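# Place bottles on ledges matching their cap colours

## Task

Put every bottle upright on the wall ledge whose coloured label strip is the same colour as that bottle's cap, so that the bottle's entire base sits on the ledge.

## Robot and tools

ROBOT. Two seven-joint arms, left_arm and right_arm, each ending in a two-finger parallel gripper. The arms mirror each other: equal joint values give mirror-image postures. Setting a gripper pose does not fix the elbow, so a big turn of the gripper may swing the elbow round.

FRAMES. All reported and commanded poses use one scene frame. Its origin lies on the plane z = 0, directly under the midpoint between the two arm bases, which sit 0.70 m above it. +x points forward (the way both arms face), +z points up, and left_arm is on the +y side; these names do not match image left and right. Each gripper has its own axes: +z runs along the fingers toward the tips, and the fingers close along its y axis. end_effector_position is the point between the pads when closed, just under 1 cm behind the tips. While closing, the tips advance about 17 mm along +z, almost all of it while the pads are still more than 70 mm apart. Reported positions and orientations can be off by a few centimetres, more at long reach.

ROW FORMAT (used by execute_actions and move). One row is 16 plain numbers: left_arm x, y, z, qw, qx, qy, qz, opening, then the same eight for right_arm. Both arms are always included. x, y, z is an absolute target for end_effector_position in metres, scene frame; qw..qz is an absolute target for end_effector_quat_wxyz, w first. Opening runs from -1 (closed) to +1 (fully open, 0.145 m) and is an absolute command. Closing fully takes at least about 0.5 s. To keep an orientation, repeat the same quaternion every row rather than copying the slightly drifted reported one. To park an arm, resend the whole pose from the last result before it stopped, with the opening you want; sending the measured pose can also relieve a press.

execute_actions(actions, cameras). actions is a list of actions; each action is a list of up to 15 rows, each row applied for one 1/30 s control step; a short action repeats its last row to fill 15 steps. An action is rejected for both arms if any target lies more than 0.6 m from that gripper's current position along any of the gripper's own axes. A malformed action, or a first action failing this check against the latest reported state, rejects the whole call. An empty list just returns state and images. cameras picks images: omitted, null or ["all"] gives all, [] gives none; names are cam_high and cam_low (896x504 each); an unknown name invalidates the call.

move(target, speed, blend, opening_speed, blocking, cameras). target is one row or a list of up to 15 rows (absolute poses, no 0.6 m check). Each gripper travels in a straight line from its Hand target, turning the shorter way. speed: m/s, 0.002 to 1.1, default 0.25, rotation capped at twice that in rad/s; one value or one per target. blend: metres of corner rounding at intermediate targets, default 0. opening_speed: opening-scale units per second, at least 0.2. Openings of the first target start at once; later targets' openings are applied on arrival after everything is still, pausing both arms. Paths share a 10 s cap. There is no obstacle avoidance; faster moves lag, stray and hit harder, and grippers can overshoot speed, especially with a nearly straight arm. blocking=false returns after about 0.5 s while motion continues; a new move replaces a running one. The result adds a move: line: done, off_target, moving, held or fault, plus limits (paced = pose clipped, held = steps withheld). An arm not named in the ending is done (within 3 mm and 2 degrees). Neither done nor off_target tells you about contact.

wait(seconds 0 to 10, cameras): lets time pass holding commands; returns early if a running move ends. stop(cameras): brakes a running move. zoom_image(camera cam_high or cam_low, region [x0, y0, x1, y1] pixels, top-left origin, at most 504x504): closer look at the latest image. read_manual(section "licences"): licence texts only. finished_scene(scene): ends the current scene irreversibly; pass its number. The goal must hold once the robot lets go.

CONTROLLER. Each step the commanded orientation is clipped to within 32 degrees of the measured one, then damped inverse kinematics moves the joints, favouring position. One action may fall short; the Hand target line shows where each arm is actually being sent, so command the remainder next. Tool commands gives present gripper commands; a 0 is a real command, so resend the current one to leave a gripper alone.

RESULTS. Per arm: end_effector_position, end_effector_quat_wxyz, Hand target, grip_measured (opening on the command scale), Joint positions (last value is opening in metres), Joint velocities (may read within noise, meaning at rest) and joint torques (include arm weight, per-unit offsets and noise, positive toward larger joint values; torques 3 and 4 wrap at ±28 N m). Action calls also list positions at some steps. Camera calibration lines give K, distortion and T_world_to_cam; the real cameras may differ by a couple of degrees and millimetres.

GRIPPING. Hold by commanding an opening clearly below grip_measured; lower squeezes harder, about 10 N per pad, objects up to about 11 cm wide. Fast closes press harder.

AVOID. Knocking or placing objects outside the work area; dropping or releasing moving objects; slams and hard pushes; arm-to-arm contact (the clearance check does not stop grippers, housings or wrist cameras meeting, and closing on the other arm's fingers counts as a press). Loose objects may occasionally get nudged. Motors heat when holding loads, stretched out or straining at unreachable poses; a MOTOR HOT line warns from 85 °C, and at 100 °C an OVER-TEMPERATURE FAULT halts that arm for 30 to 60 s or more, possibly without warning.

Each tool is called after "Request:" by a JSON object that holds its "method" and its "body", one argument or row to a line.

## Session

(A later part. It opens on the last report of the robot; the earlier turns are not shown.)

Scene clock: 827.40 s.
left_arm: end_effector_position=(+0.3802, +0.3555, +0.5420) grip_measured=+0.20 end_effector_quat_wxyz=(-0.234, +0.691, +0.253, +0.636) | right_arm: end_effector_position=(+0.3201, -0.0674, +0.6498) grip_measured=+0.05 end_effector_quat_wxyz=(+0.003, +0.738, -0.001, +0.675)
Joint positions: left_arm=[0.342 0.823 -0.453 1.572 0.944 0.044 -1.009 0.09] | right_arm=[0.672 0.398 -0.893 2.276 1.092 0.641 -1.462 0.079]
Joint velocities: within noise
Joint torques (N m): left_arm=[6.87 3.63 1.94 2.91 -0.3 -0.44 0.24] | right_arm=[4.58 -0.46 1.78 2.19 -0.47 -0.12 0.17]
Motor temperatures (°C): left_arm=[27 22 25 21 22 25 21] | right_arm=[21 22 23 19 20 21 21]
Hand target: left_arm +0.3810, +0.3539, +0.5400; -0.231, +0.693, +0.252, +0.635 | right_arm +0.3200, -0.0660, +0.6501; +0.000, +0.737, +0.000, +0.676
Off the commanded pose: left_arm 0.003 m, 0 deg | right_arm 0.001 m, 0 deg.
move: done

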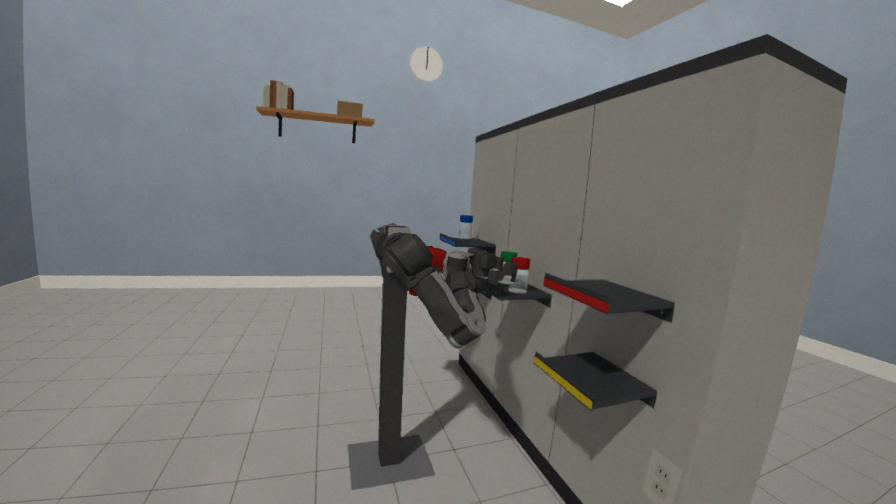

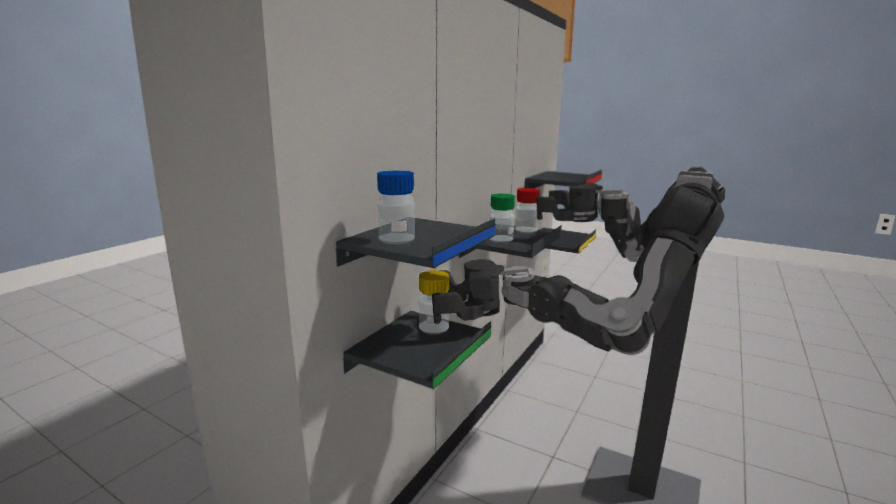

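Request:
{"method": "move", "body": {
  "target": [
    [0.381,0.354,0.540,-0.2311,0.6927,0.2521,0.6349,-0.85, 0.32,-0.062,0.65,0,0.7372,0,0.6756,0.05],
    [0.381,0.354,0.540,-0.2311,0.6927,0.2521,0.6349,-0.85, 0.368,-0.061,0.641,0,0.7372,0,0.6756,0.05]
  ],
  "speed": 0.06,
  "opening_speed": 1.2
}}

Request:
{"method": "zoom_image", "body": {
  "camera": "cam_low",
  "region": [440, 150, 640, 290]
}}

Request:
{"method": "zoom_image", "body": {
  "camera": "cam_high",
  "region": [440, 200, 640, 340]
}}

Scene clock: 854.70 s.
left_arm: end_effector_position=(+0.3802, +0.3557, +0.5421) grip_measured=-0.24 end_effector_quat_wxyz=(-0.234, +0.690, +0.253, +0.636) | right_arm: end_effector_position=(+0.3681, -0.0622, +0.6402) grip_measured=+0.05 end_effector_quat_wxyz=(+0.003, +0.738, -0.001, +0.674)
Joint positions: left_arm=[0.342 0.823 -0.453 1.572 0.944 0.044 -1.009 0.058] | right_arm=[0.76 0.393 -0.898 2.035 1.054 0.544 -1.271 0.079]
Joint velocities: within noise
Joint torques (N m): left_arm=[6.87 3.65 1.96 2.97 -0.29 -0.44 0.25] | right_arm=[5.66 -0.33 2.48 2.37 -0.48 -0.23 0.16]
Motor temperatures (°C): left_arm=[27 22 25 21 22 25 21] | right_arm=[22 22 23 19 20 21 21]
Hand target: left_arm +0.3810, +0.3540, +0.5400; -0.231, +0.693, +0.252, +0.635 | right_arm +0.3680, -0.0611, +0.6410; +0.000, +0.737, +0.000, +0.676
Off the commanded pose: left_arm 0.003 m, 0 deg | right_arm 0.001 m, 0 deg.
move: done

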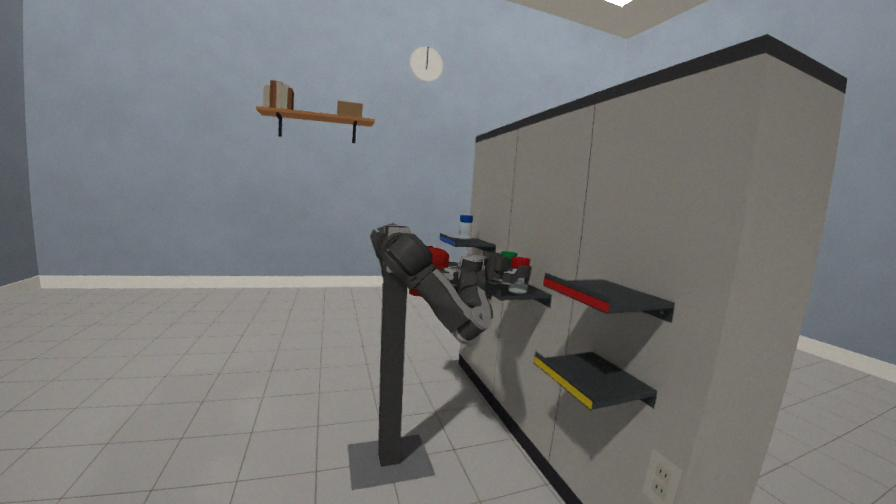

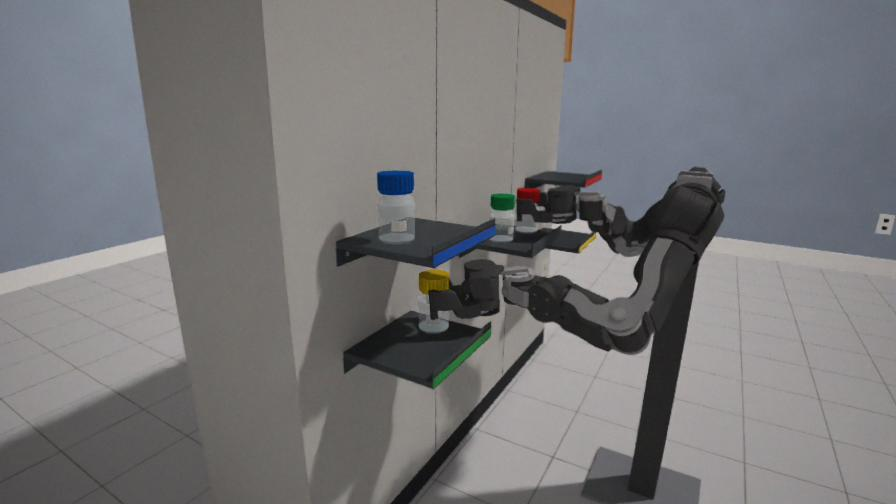

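Scaled by 2.520 from the camera's 896x504 image, which has a finer 1280x720 frame.

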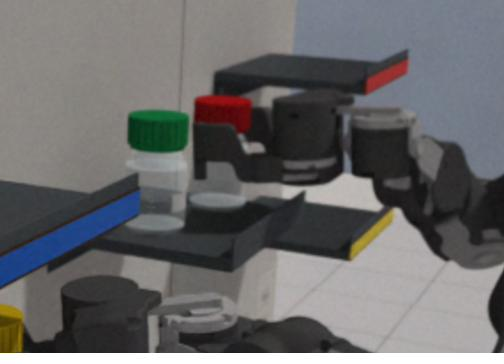

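Scaled by 2.520 from the camera's 896x504 image, which has a finer 1280x720 frame.

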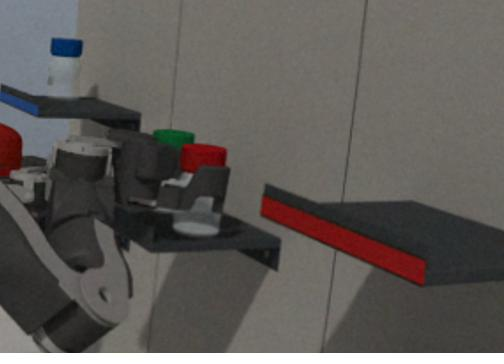

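Request:
{"method": "move", "body": {
  "target": [
    [0.381,0.354,0.540,-0.2311,0.6927,0.2521,0.6349,-0.85, 0.368,-0.061,0.641,0,0.7372,0,0.6756,-0.85],
    [0.381,0.354,0.568,-0.2311,0.6927,0.2521,0.6349,-0.85, 0.368,-0.061,0.72,0,0.7372,0,0.6756,-0.85],
    [0.33,0.311,0.568,-0.2311,0.6927,0.2521,0.6349,-0.85, 0.36,-0.1,0.79,0.03,0.737,-0.03,0.675,-0.85],
    [0.284,0.26,0.568,-0.2311,0.6927,0.2521,0.6349,-0.85, 0.36,-0.21,0.79,0.06,0.735,-0.065,0.672,-0.85],
    [0.29,0.19,0.62,-0.1173,0.7260,0.1280,0.6653,-0.85, 0.378,-0.365,0.79,0.1173,0.7260,-0.1280,0.6653,-0.85],
    [0.32,0.12,0.75,0,0.7372,0,0.6756,-0.85, 0.378,-0.365,0.748,0.1173,0.7260,-0.1280,0.6653,-0.85]
  ],
  "speed": 0.12,
  "opening_speed": 1.2
}}

Request:
{"method": "zoom_image", "body": {
  "camera": "cam_high",
  "region": [490, 190, 690, 340]
}}

Scene clock: 881.33 s.
left_arm: end_effector_position=(+0.3201, +0.1216, +0.7503) grip_measured=-0.24 end_effector_quat_wxyz=(+0.000, +0.698, +0.012, +0.716) | right_arm: end_effector_position=(+0.3787, -0.3648, +0.7433) grip_measured=-0.24 end_effector_quat_wxyz=(+0.119, +0.732, -0.127, +0.659)
Joint positions: left_arm=[0.973 0.555 -0.572 2.35 1.584 0.782 -1.546 0.058] | right_arm=[0.877 1.311 -0.429 1.736 1.539 0.567 -0.688 0.058]
Joint velocities: within noise
Joint torques (N m): left_arm=[6.76 0.75 1.28 0.49 -0.21 -0.04 0.24] | right_arm=[4.63 5.37 5.2 1.06 -0.31 -0.67 0.16]
Motor temperatures (°C): left_arm=[27 22 25 22 22 24 21] | right_arm=[23 22 23 19 20 21 21]
Hand target: left_arm +0.3202, +0.1201, +0.7498; +0.001, +0.699, +0.008, +0.716 | right_arm +0.3780, -0.3650, +0.7479; +0.117, +0.726, -0.128, +0.665
Off the commanded pose: left_arm 0.002 m, 7 deg | right_arm 0.005 m, 1 deg.
joint sent to its limit (left arm) — joint 5 (forearm roll), upper limit; joint 6 (wrist pitch), upper limit. The joint targets are off in orientation, not in position.
move: off_target (left_arm, right_arm)

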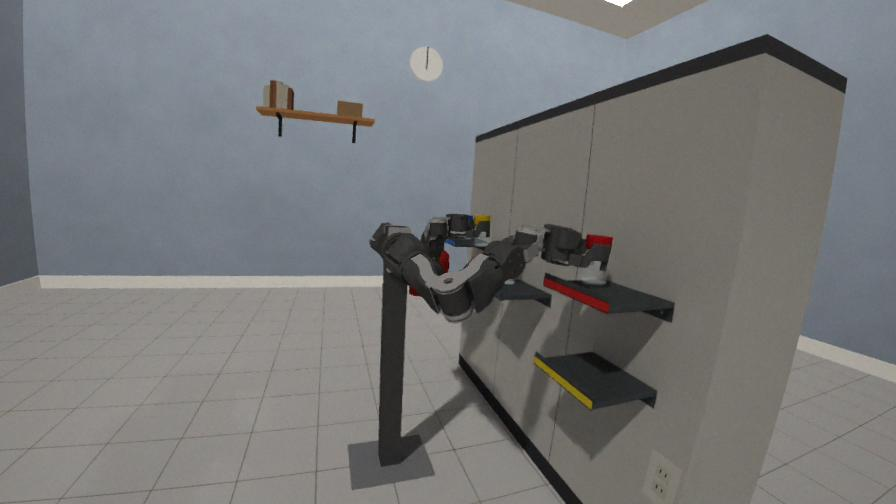

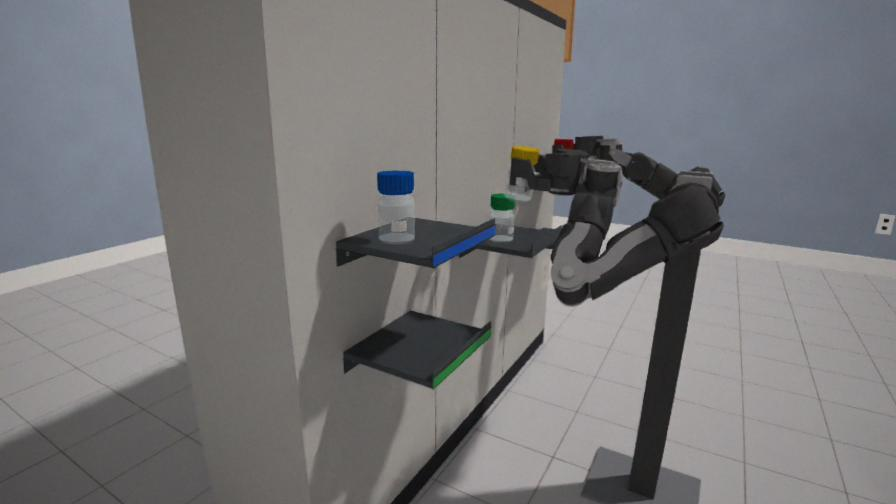

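Scaled by 2.520 from the camera's 896x504 image, which has a finer 1280x720 frame.

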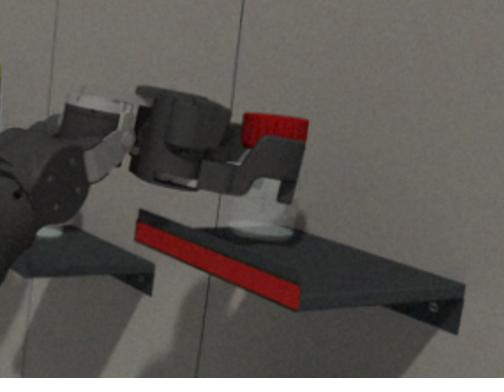

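Request:
{"method": "move", "body": {
  "target": [
    [0.375,0.0,0.79,0.06,0.735,-0.065,0.672,-0.85,0.378,-0.365,0.742,0.1173,0.7260,-0.1280,0.6653,-0.85],
    [0.380,-0.064,0.76,0.1173,0.7260,-0.1280,0.6653,-0.85,0.378,-0.365,0.738,0.1173,0.7260,-0.1280,0.6653,-0.85],
    [0.380,-0.064,0.650,0.1173,0.7260,-0.1280,0.6653,-0.85,0.378,-0.365,0.734,0.1173,0.7260,-0.1280,0.6653,-0.85]
  ],
  "speed": 0.1
}}

Request:
{"method": "zoom_image", "body": {
  "camera": "cam_high",
  "region": [490, 190, 690, 340]
}}

Request:
{"method": "zoom_image", "body": {
  "camera": "cam_low",
  "region": [440, 150, 640, 290]
}}

Scene clock: 899.83 s.
left_arm: end_effector_position=(+0.3797, -0.0637, +0.6475) grip_measured=-0.24 end_effector_quat_wxyz=(+0.115, +0.730, -0.129, +0.661) | right_arm: end_effector_position=(+0.3777, -0.3655, +0.7353) grip_measured=-0.24 end_effector_quat_wxyz=(+0.119, +0.725, -0.129, +0.666)
Joint positions: left_arm=[1.058 0.172 -1.172 1.742 1.185 0.397 -1.068 0.058] | right_arm=[0.811 1.342 -0.429 1.755 1.536 0.48 -0.679 0.058]
Joint velocities: within noise
Joint torques (N m): left_arm=[9.38 -1.04 2.74 2.5 -0.54 -0.58 0.23] | right_arm=[3.39 5.13 3.78 0.84 -0.19 -0.43 0.15]
Motor temperatures (°C): left_arm=[28 22 24 21 22 24 21] | right_arm=[22 23 24 19 20 21 21]
Hand target: left_arm +0.3800, -0.0640, +0.6499; +0.117, +0.726, -0.128, +0.665 | right_arm +0.3780, -0.3651, +0.7339; +0.117, +0.726, -0.128, +0.665
Off the commanded pose: left_arm 0.003 m, 1 deg | right_arm 0.001 m, 0 deg.
move: done

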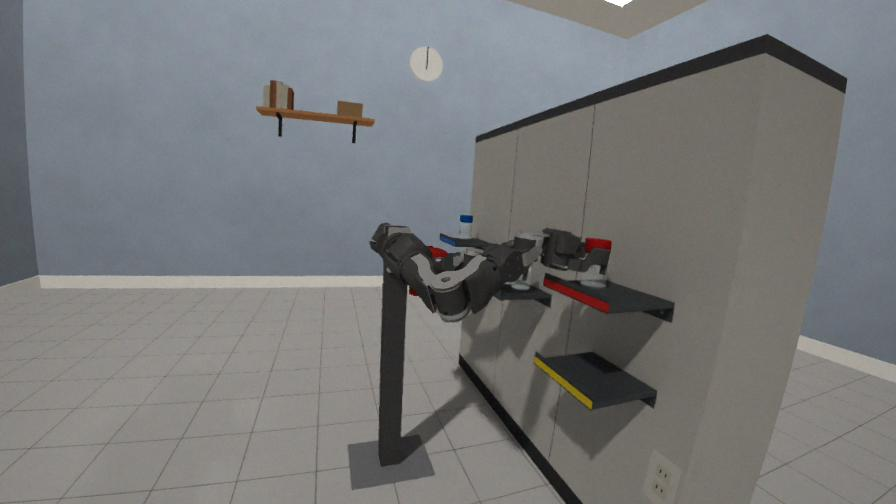

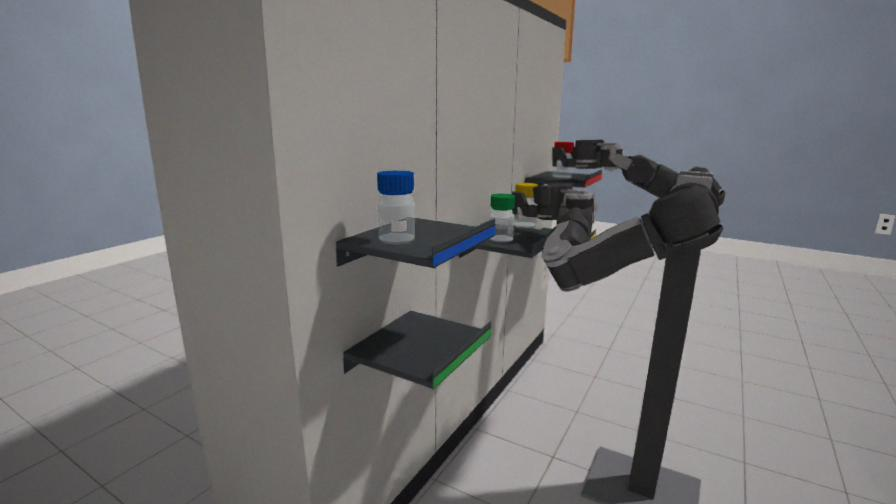

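Scaled by 2.520 from the camera's 896x504 image, which has a finer 1280x720 frame.

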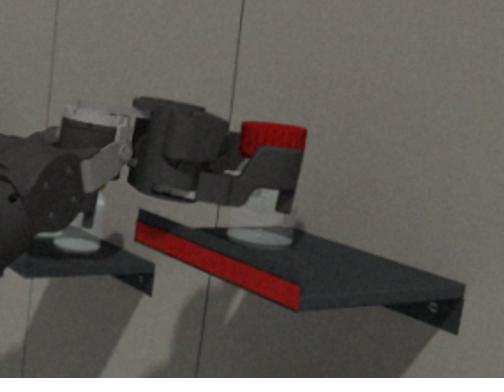

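Scaled by 2.520 from the camera's 896x504 image, which has a finer 1280x720 frame.

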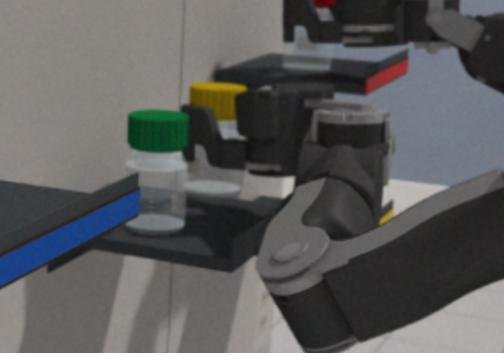

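Request:
{"method": "move", "body": {
  "target": [
    [0.380,-0.064,0.643,0.1173,0.7260,-0.1280,0.6653,-0.85,0.378,-0.365,0.731,0.1173,0.7260,-0.1280,0.6653,-0.85]
  ],
  "speed": 0.02
}}

Request:
{"method": "zoom_image", "body": {
  "camera": "cam_low",
  "region": [440, 150, 640, 290]
}}

Request:
{"method": "move", "body": {
  "target": [
    [0.380,-0.064,0.641,0.1173,0.7260,-0.1280,0.6653,-0.85,0.378,-0.365,0.731,0.1173,0.7260,-0.1280,0.6653,0.1]
  ],
  "speed": 0.02,
  "opening_speed": 1.0
}}

Request:
{"method": "zoom_image", "body": {
  "camera": "cam_high",
  "region": [490, 190, 690, 340]
}}

Request:
{"method": "zoom_image", "body": {
  "camera": "cam_low",
  "region": [440, 150, 640, 290]
}}

Scene clock: 916.13 s.
left_arm: end_effector_position=(+0.3796, -0.0640, +0.6432) grip_measured=-0.24 end_effector_quat_wxyz=(+0.117, +0.728, -0.128, +0.663) | right_arm: end_effector_position=(+0.3774, -0.3654, +0.7352) grip_measured=-0.24 end_effector_quat_wxyz=(+0.119, +0.721, -0.129, +0.670)
Joint positions: left_arm=[1.052 0.177 -1.189 1.738 1.172 0.372 -1.061 0.058] | right_arm=[0.799 1.348 -0.429 1.759 1.533 0.458 -0.675 0.058]
Joint velocities: within noise
Joint torques (N m): left_arm=[8.37 -0.7 2.26 2.19 -0.54 -0.59 0.22] | right_arm=[3.07 5.13 3.37 0.51 -0.07 -0.25 0.13]
Motor temperatures (°C): left_arm=[29 22 25 21 22 25 21] | right_arm=[22 23 24 19 20 21 21]
Hand target: left_arm +0.3800, -0.0639, +0.6429; +0.117, +0.726, -0.128, +0.665 | right_arm +0.3780, -0.3649, +0.7309; +0.117, +0.726, -0.128, +0.665
Off the commanded pose: left_arm 0.000 m, 0 deg | right_arm 0.004 m, 1 deg.
move: off_target (right_arm)

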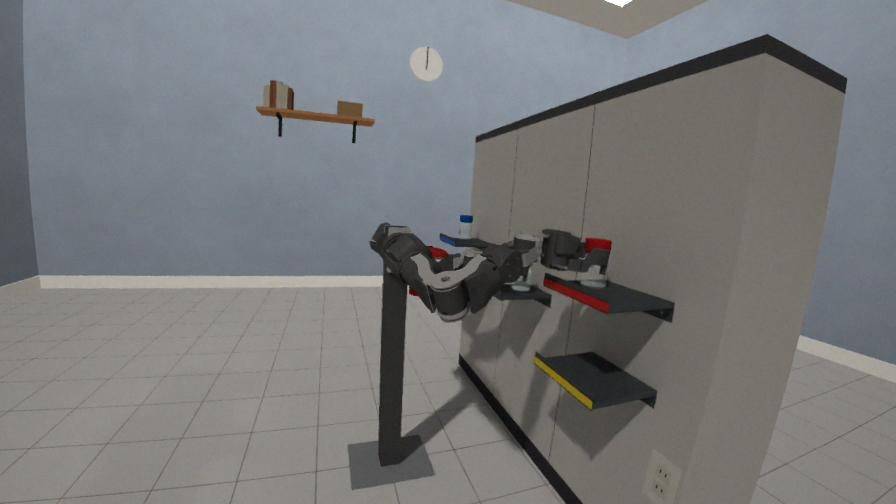

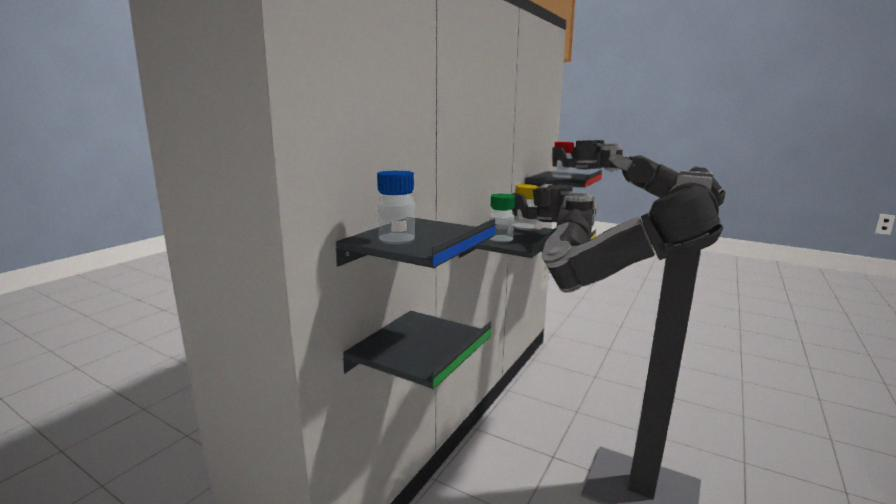

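Scaled by 2.520 from the camera's 896x504 image, which has a finer 1280x720 frame.

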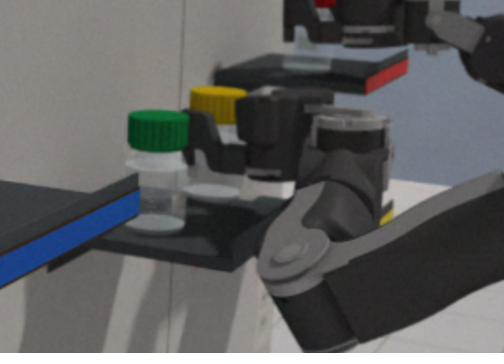

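Scene clock: 917.30 s.
left_arm: end_effector_position=(+0.3796, -0.0640, +0.6414) grip_measured=-0.24 end_effector_quat_wxyz=(+0.117, +0.728, -0.128, +0.664) | right_arm: end_effector_position=(+0.3777, -0.3655, +0.7326) grip_measured=+0.10 end_effector_quat_wxyz=(+0.118, +0.724, -0.130, +0.668)
Joint positions: left_arm=[1.052 0.181 -1.197 1.737 1.17 0.363 -1.059 0.058] | right_arm=[0.793 1.349 -0.429 1.759 1.536 0.458 -0.675 0.083]
Joint velocities: within noise
Joint torques (N m): left_arm=[8.32 -0.7 2.26 2.15 -0.53 -0.59 0.22] | right_arm=[3.94 4.79 3.64 0.7 -0.19 -0.3 0.11]
Motor temperatures (°C): left_arm=[29 22 25 21 22 25 21] | right_arm=[22 23 24 19 20 21 21]
Hand target: left_arm +0.3800, -0.0639, +0.6409; +0.117, +0.726, -0.128, +0.665 | right_arm +0.3780, -0.3650, +0.7310; +0.117, +0.726, -0.128, +0.665
Off the commanded pose: left_arm 0.001 m, 0 deg | right_arm 0.002 m, 0 deg.
move: done

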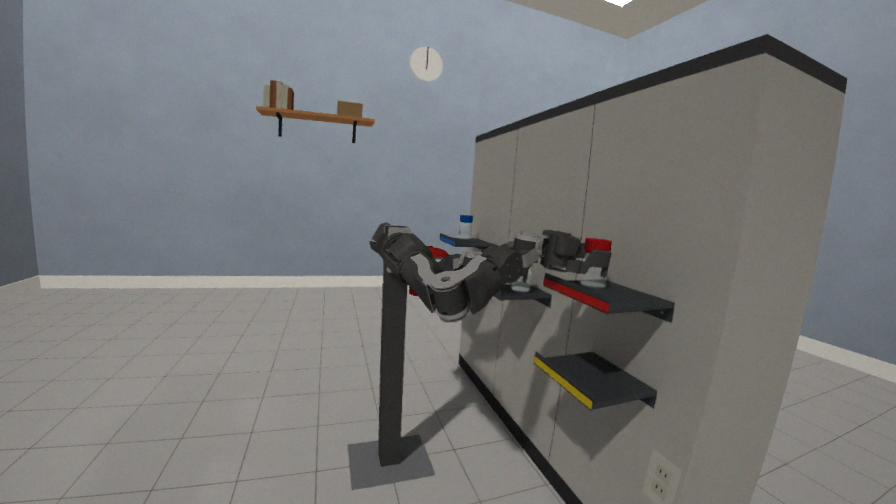

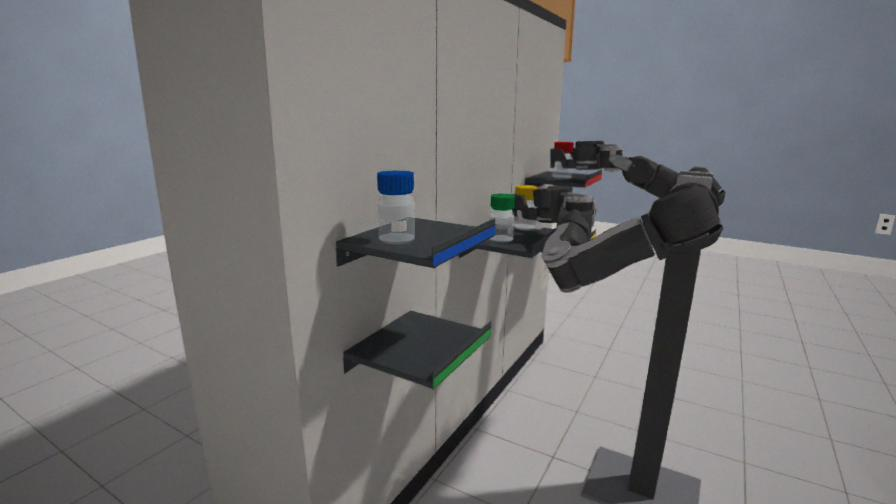

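Scaled by 2.520 from the camera's 896x504 image, which has a finer 1280x720 frame.

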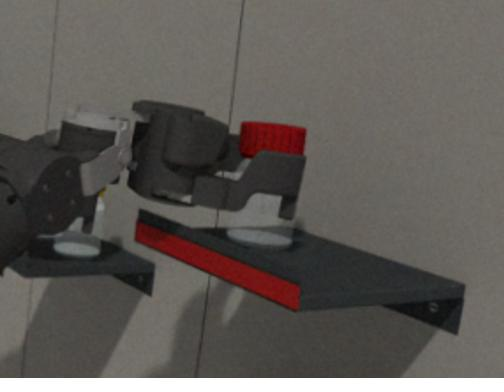

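Scaled by 2.520 from the camera's 896x504 image, which has a finer 1280x720 frame.

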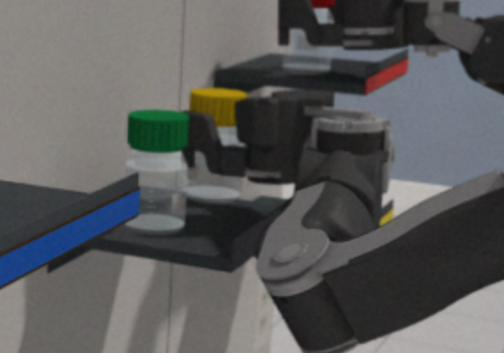

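Request:
{"method": "move", "body": {
  "target": [
    [0.380,-0.064,0.635,0.1173,0.7260,-0.1280,0.6653,-0.85,0.34,-0.351,0.737,0.1173,0.7260,-0.1280,0.6653,0.1],
    [0.380,-0.064,0.636,0.1173,0.7260,-0.1280,0.6653,0.05,0.275,-0.327,0.745,0.1173,0.7260,-0.1280,0.6653,0.1]
  ],
  "speed": [0.06,0.1],
  "opening_speed": 1.0
}}

Request:
{"method": "zoom_image", "body": {
  "camera": "cam_low",
  "region": [440, 150, 640, 290]
}}

Scene clock: 930.90 s.
left_arm: end_effector_position=(+0.3798, -0.0639, +0.6364) grip_measured=+0.05 end_effector_quat_wxyz=(+0.117, +0.726, -0.127, +0.665) | right_arm: end_effector_position=(+0.2753, -0.3277, +0.7443) grip_measured=+0.10 end_effector_quat_wxyz=(+0.127, +0.699, -0.114, +0.695)
Joint positions: left_arm=[1.047 0.187 -1.217 1.732 1.159 0.337 -1.055 0.079] | right_arm=[-0.142 1.083 0.785 2.306 1.559 0.785 -0.834 0.083]
Joint velocities: within noise
Joint torques (N m): left_arm=[8.58 -0.86 2.63 2.36 -0.36 -0.45 0.2] | right_arm=[1.7 6.08 3.44 0.72 -0.16 -0.26 0.15]
Motor temperatures (°C): left_arm=[29 22 25 21 22 25 21] | right_arm=[22 23 24 19 20 21 21]
Hand target: left_arm +0.3800, -0.0640, +0.6360; +0.117, +0.726, -0.128, +0.665 | right_arm +0.2751, -0.3271, +0.7448; +0.126, +0.699, -0.112, +0.695
Off the commanded pose: left_arm 0.000 m, 0 deg | right_arm 0.001 m, 5 deg.
joint sent to its limit (right arm) — joint 5 (forearm roll), upper limit; joint 6 (wrist pitch), upper limit. The joint targets are off in orientation, not in position.
move: off_target (right_arm)

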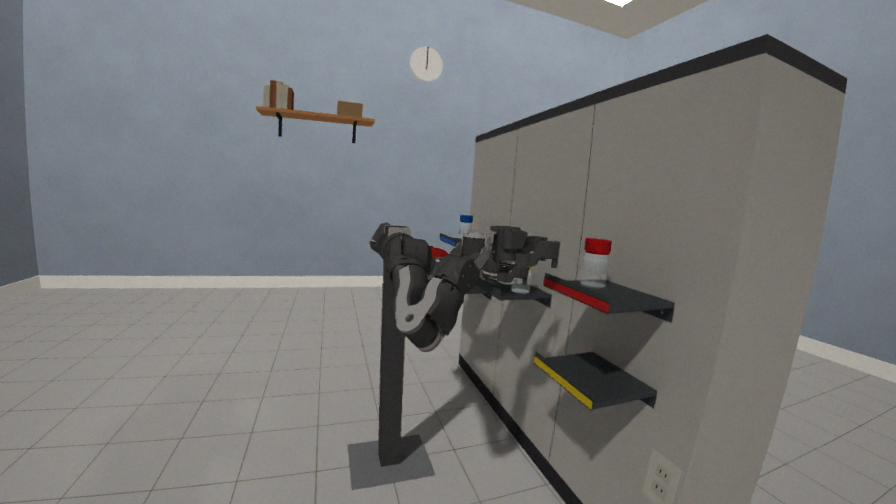

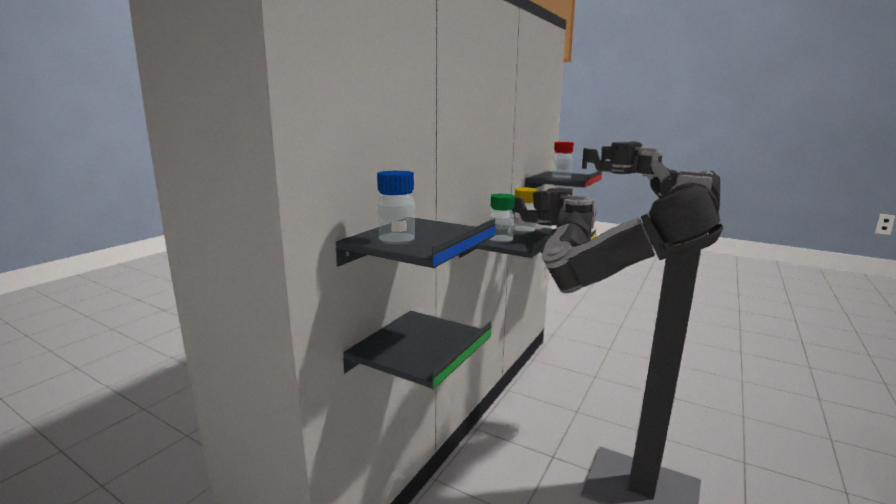

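Scaled by 2.520 from the camera's 896x504 image, which has a finer 1280x720 frame.

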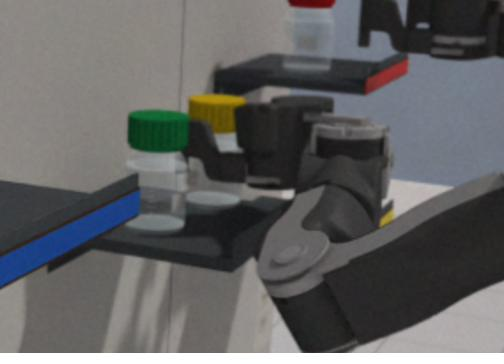

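Request:
{"method": "move", "body": {
  "target": [
    [0.303,-0.036,0.65,0.1173,0.7260,-0.1280,0.6653,0.05,0.275,-0.327,0.745,0.1173,0.7260,-0.1280,0.6653,0.1],
    [0.31,0.03,0.66,0,0.7372,0,0.6756,0.1,0.26,-0.28,0.76,0.1173,0.7260,-0.1280,0.6653,0.05],
    [0.32,0.05,0.641,0,0.7372,0,0.6756,0.1,0.26,-0.22,0.77,0,0.7372,0,0.6756,0.05],
    [0.386,0.05,0.639,0,0.7372,0,0.6756,0.1,0.26,-0.22,0.77,0,0.7372,0,0.6756,0.05],
    [0.386,0.05,0.639,0,0.7372,0,0.6756,-0.85,0.26,-0.22,0.77,0,0.7372,0,0.6756,0.05]
  ],
  "speed": 0.1,
  "opening_speed": 1.2
}}

Request:
{"method": "zoom_image", "body": {
  "camera": "cam_low",
  "region": [440, 150, 640, 290]
}}

Scene clock: 951.57 s.
left_arm: end_effector_position=(+0.3858, +0.0507, +0.6388) grip_measured=-0.24 end_effector_quat_wxyz=(-0.002, +0.737, +0.000, +0.676) | right_arm: end_effector_position=(+0.2605, -0.2223, +0.7708) grip_measured=+0.05 end_effector_quat_wxyz=(-0.020, +0.659, +0.097, +0.745)
Joint positions: left_arm=[0.805 0.339 -0.918 1.921 1.026 0.517 -1.223 0.057] | right_arm=[-0.079 1.08 0.815 2.439 1.559 0.785 -0.403 0.079]
Joint velocities: within noise
Joint torques (N m): left_arm=[8.16 -0.49 2.28 2.93 -0.29 -0.34 0.2] | right_arm=[2.1 5.45 1.24 0.24 -0.08 -0.37 0.09]
Motor temperatures (°C): left_arm=[29 22 25 21 22 24 21] | right_arm=[21 24 23 19 20 21 21]
Hand target: left_arm +0.3860, +0.0500, +0.6390; +0.000, +0.737, +0.000, +0.676 | right_arm +0.2604, -0.2203, +0.7699; -0.022, +0.660, +0.101, +0.744
Off the commanded pose: left_arm 0.001 m, 0 deg | right_arm 0.002 m, 16 deg.
joint sent to its limit (right arm) — joint 4 (elbow), upper limit, where the elbow is as bent as it goes; joint 5 (forearm roll), upper limit; joint 6 (wrist pitch), upper limit. The joint targets are off in orientation, not in position.
move: off_target (right_arm); target 2's new opening was sent with right_arm's hand 0.002 m and 15 deg from that target

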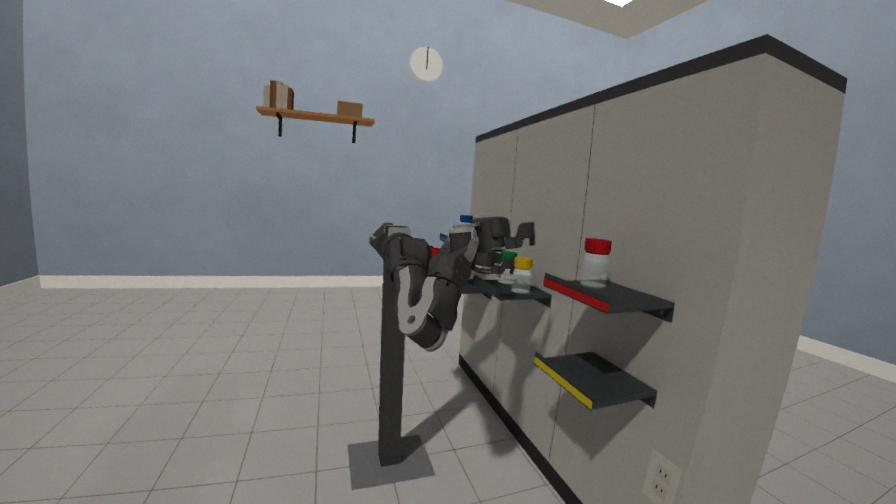

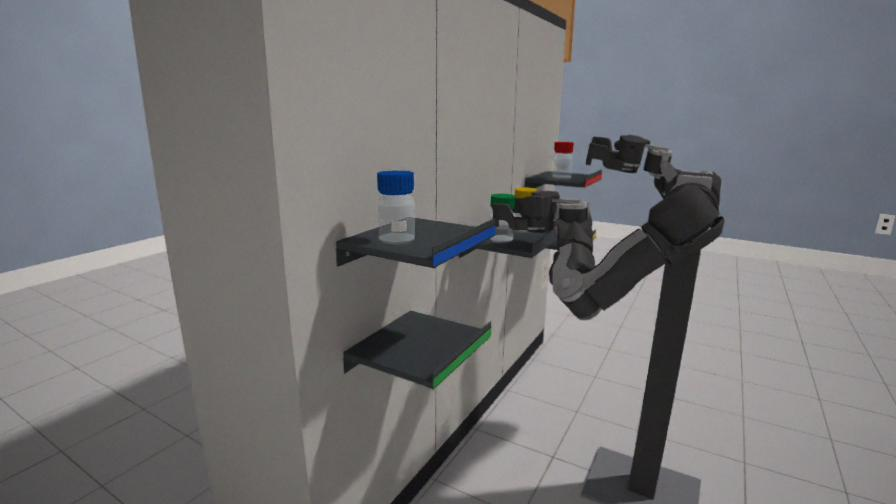

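Scaled by 2.520 from the camera's 896x504 image, which has a finer 1280x720 frame.

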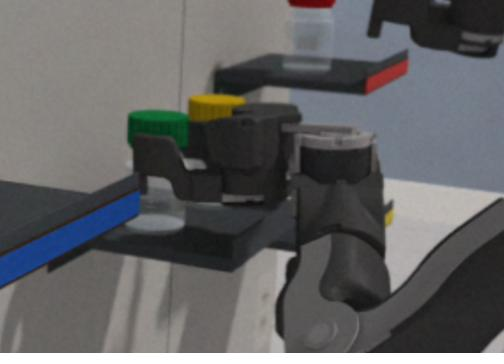

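Request:
{"method": "move", "body": {
  "target": [
    [0.386,0.05,0.70,0,0.7372,0,0.6756,-0.85,0.27,-0.18,0.77,0,0.7372,0,0.6756,0.05],
    [0.35,0.18,0.70,0,0.7372,0,0.6756,-0.85,0.30,-0.14,0.77,0,0.7372,0,0.6756,0.05],
    [0.365,0.19,0.565,0,0.7372,0,0.6756,-0.85,0.32,-0.066,0.76,0,0.7372,0,0.6756,0.05],
    [0.382,0.36,0.560,-0.1173,0.7260,0.1280,0.6653,-0.85,0.32,-0.062,0.645,0,0.7372,0,0.6756,0.05]
  ],
  "speed": 0.12
}}

Request:
{"method": "zoom_image", "body": {
  "camera": "cam_low",
  "region": [340, 150, 640, 400]
}}

Request:
{"method": "zoom_image", "body": {
  "camera": "cam_high",
  "region": [440, 200, 640, 340]
}}

Scene clock: 969.53 s.
left_arm: end_effector_position=(+0.3808, +0.3598, +0.5552) grip_measured=-0.24 end_effector_quat_wxyz=(-0.119, +0.732, +0.128, +0.659) | right_arm: end_effector_position=(+0.3201, -0.0633, +0.6451) grip_measured=+0.05 end_effector_quat_wxyz=(+0.003, +0.738, -0.001, +0.675)
Joint positions: left_arm=[0.155 1.05 -0.294 1.621 1.099 0.017 -0.54 0.057] | right_arm=[0.663 0.388 -0.917 2.262 1.061 0.624 -1.456 0.079]
Joint velocities: within noise
Joint torques (N m): left_arm=[6.79 6.21 3.81 3.03 -0.22 -0.88 0.24] | right_arm=[4.58 -0.36 1.77 2.04 -0.48 -0.14 0.19]
Motor temperatures (°C): left_arm=[29 22 25 21 22 25 21] | right_arm=[21 23 23 19 20 20 21]
Hand target: left_arm +0.3820, +0.3599, +0.5601; -0.117, +0.726, +0.128, +0.665 | right_arm +0.3200, -0.0620, +0.6450; +0.000, +0.737, +0.000, +0.676
Off the commanded pose: left_arm 0.005 m, 1 deg | right_arm 0.001 m, 0 deg.
move: off_target (left_arm)

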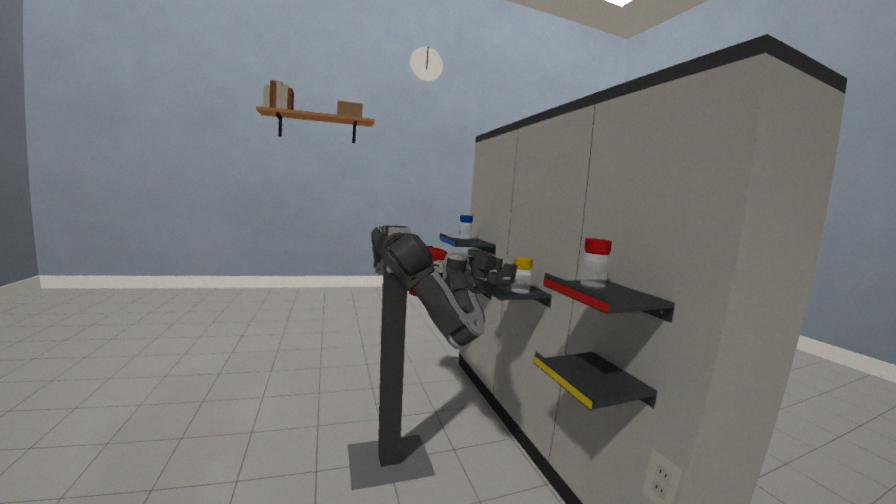

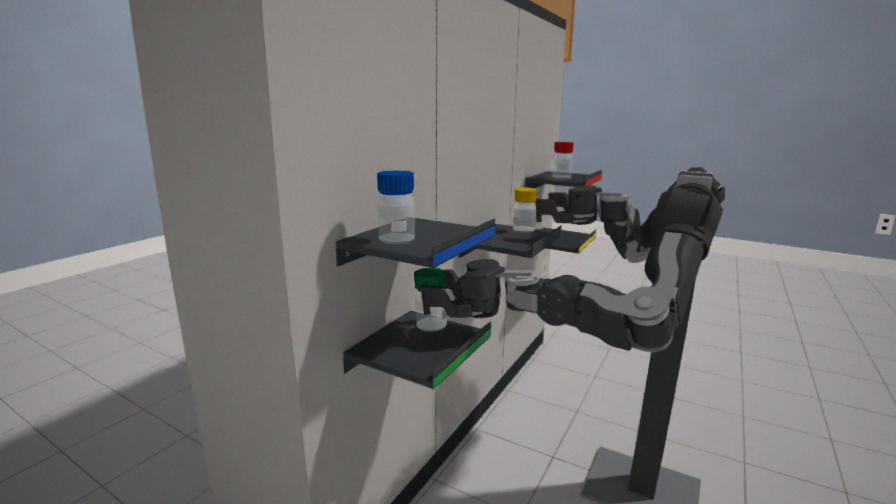

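Scaled by 1.680 from the camera's 896x504 image, which has a finer 1280x720 frame.

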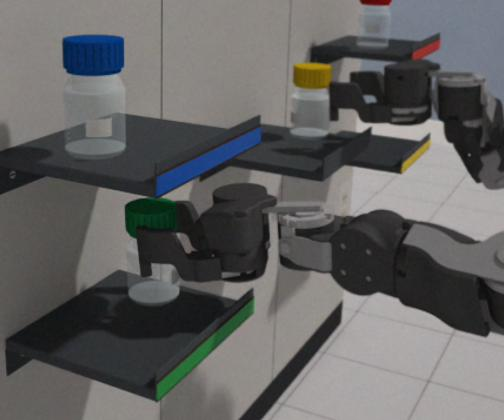

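Scaled by 2.520 from the camera's 896x504 image, which has a finer 1280x720 frame.

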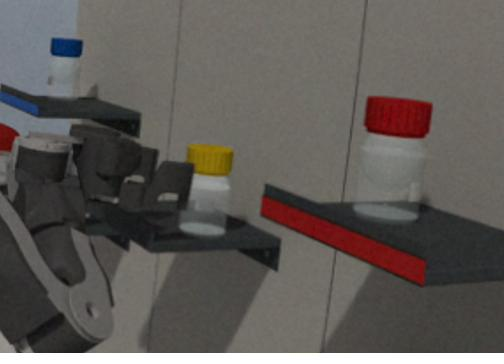

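Request:
{"method": "move", "body": {
  "target": [
    [0.382,0.36,0.549,-0.1173,0.7260,0.1280,0.6653,-0.85,0.34,-0.063,0.640,0,0.7372,0,0.6756,0.05],
    [0.382,0.36,0.541,-0.1173,0.7260,0.1280,0.6653,-0.85,0.374,-0.063,0.638,0,0.7372,0,0.6756,0.05],
    [0.382,0.36,0.541,-0.1173,0.7260,0.1280,0.6653,-0.85,0.374,-0.063,0.638,0,0.7372,0,0.6756,-0.85]
  ],
  "speed": 0.04,
  "opening_speed": 1.2
}}

Request:
{"method": "zoom_image", "body": {
  "camera": "cam_low",
  "region": [340, 150, 640, 400]
}}

Request:
{"method": "zoom_image", "body": {
  "camera": "cam_high",
  "region": [440, 200, 640, 340]
}}

Scene clock: 984.43 s.
left_arm: end_effector_position=(+0.3823, +0.3615, +0.5480) grip_measured=-0.24 end_effector_quat_wxyz=(-0.121, +0.719, +0.128, +0.673) | right_arm: end_effector_position=(+0.3736, -0.0636, +0.6368) grip_measured=-0.24 end_effector_quat_wxyz=(+0.004, +0.738, +0.001, +0.675)
Joint positions: left_arm=[0.154 1.018 -0.312 1.575 1.053 -0.052 -0.518 0.057] | right_arm=[0.774 0.412 -0.915 2.008 1.054 0.513 -1.246 0.058]
Joint velocities: within noise
Joint torques (N m): left_arm=[5.13 4.65 1.63 1.8 0.05 -0.37 0.24] | right_arm=[5.76 -0.25 3.55 2.22 -0.35 -0.24 0.22]
Motor temperatures (°C): left_arm=[28 23 26 21 22 25 21] | right_arm=[22 23 23 19 20 20 21]
Hand target: left_arm +0.3818, +0.3599, +0.5409; -0.117, +0.726, +0.128, +0.665 | right_arm +0.3740, -0.0630, +0.6380; +0.000, +0.737, +0.000, +0.676
Off the commanded pose: left_arm 0.007 m, 1 deg | right_arm 0.001 m, 0 deg.
move: off_target (left_arm)

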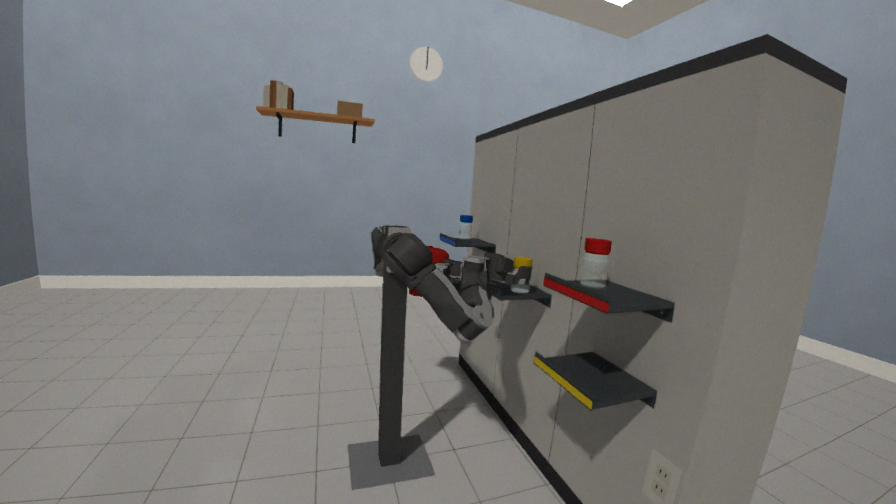

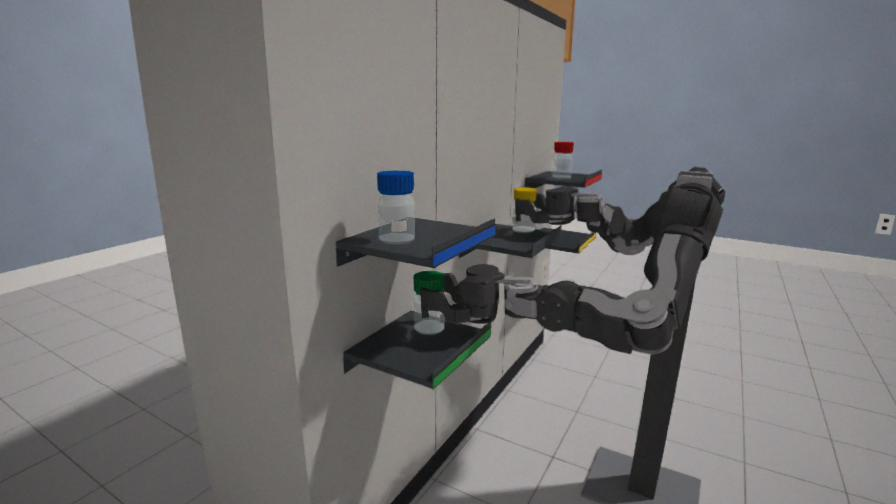

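Scaled by 1.680 from the camera's 896x504 image, which has a finer 1280x720 frame.

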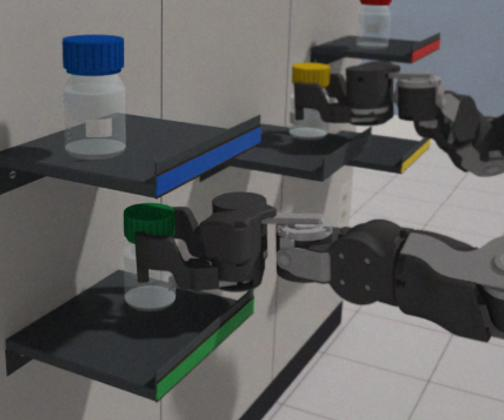

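Scaled by 2.520 from the camera's 896x504 image, which has a finer 1280x720 frame.

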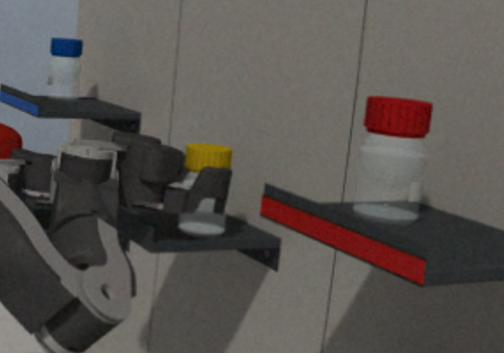

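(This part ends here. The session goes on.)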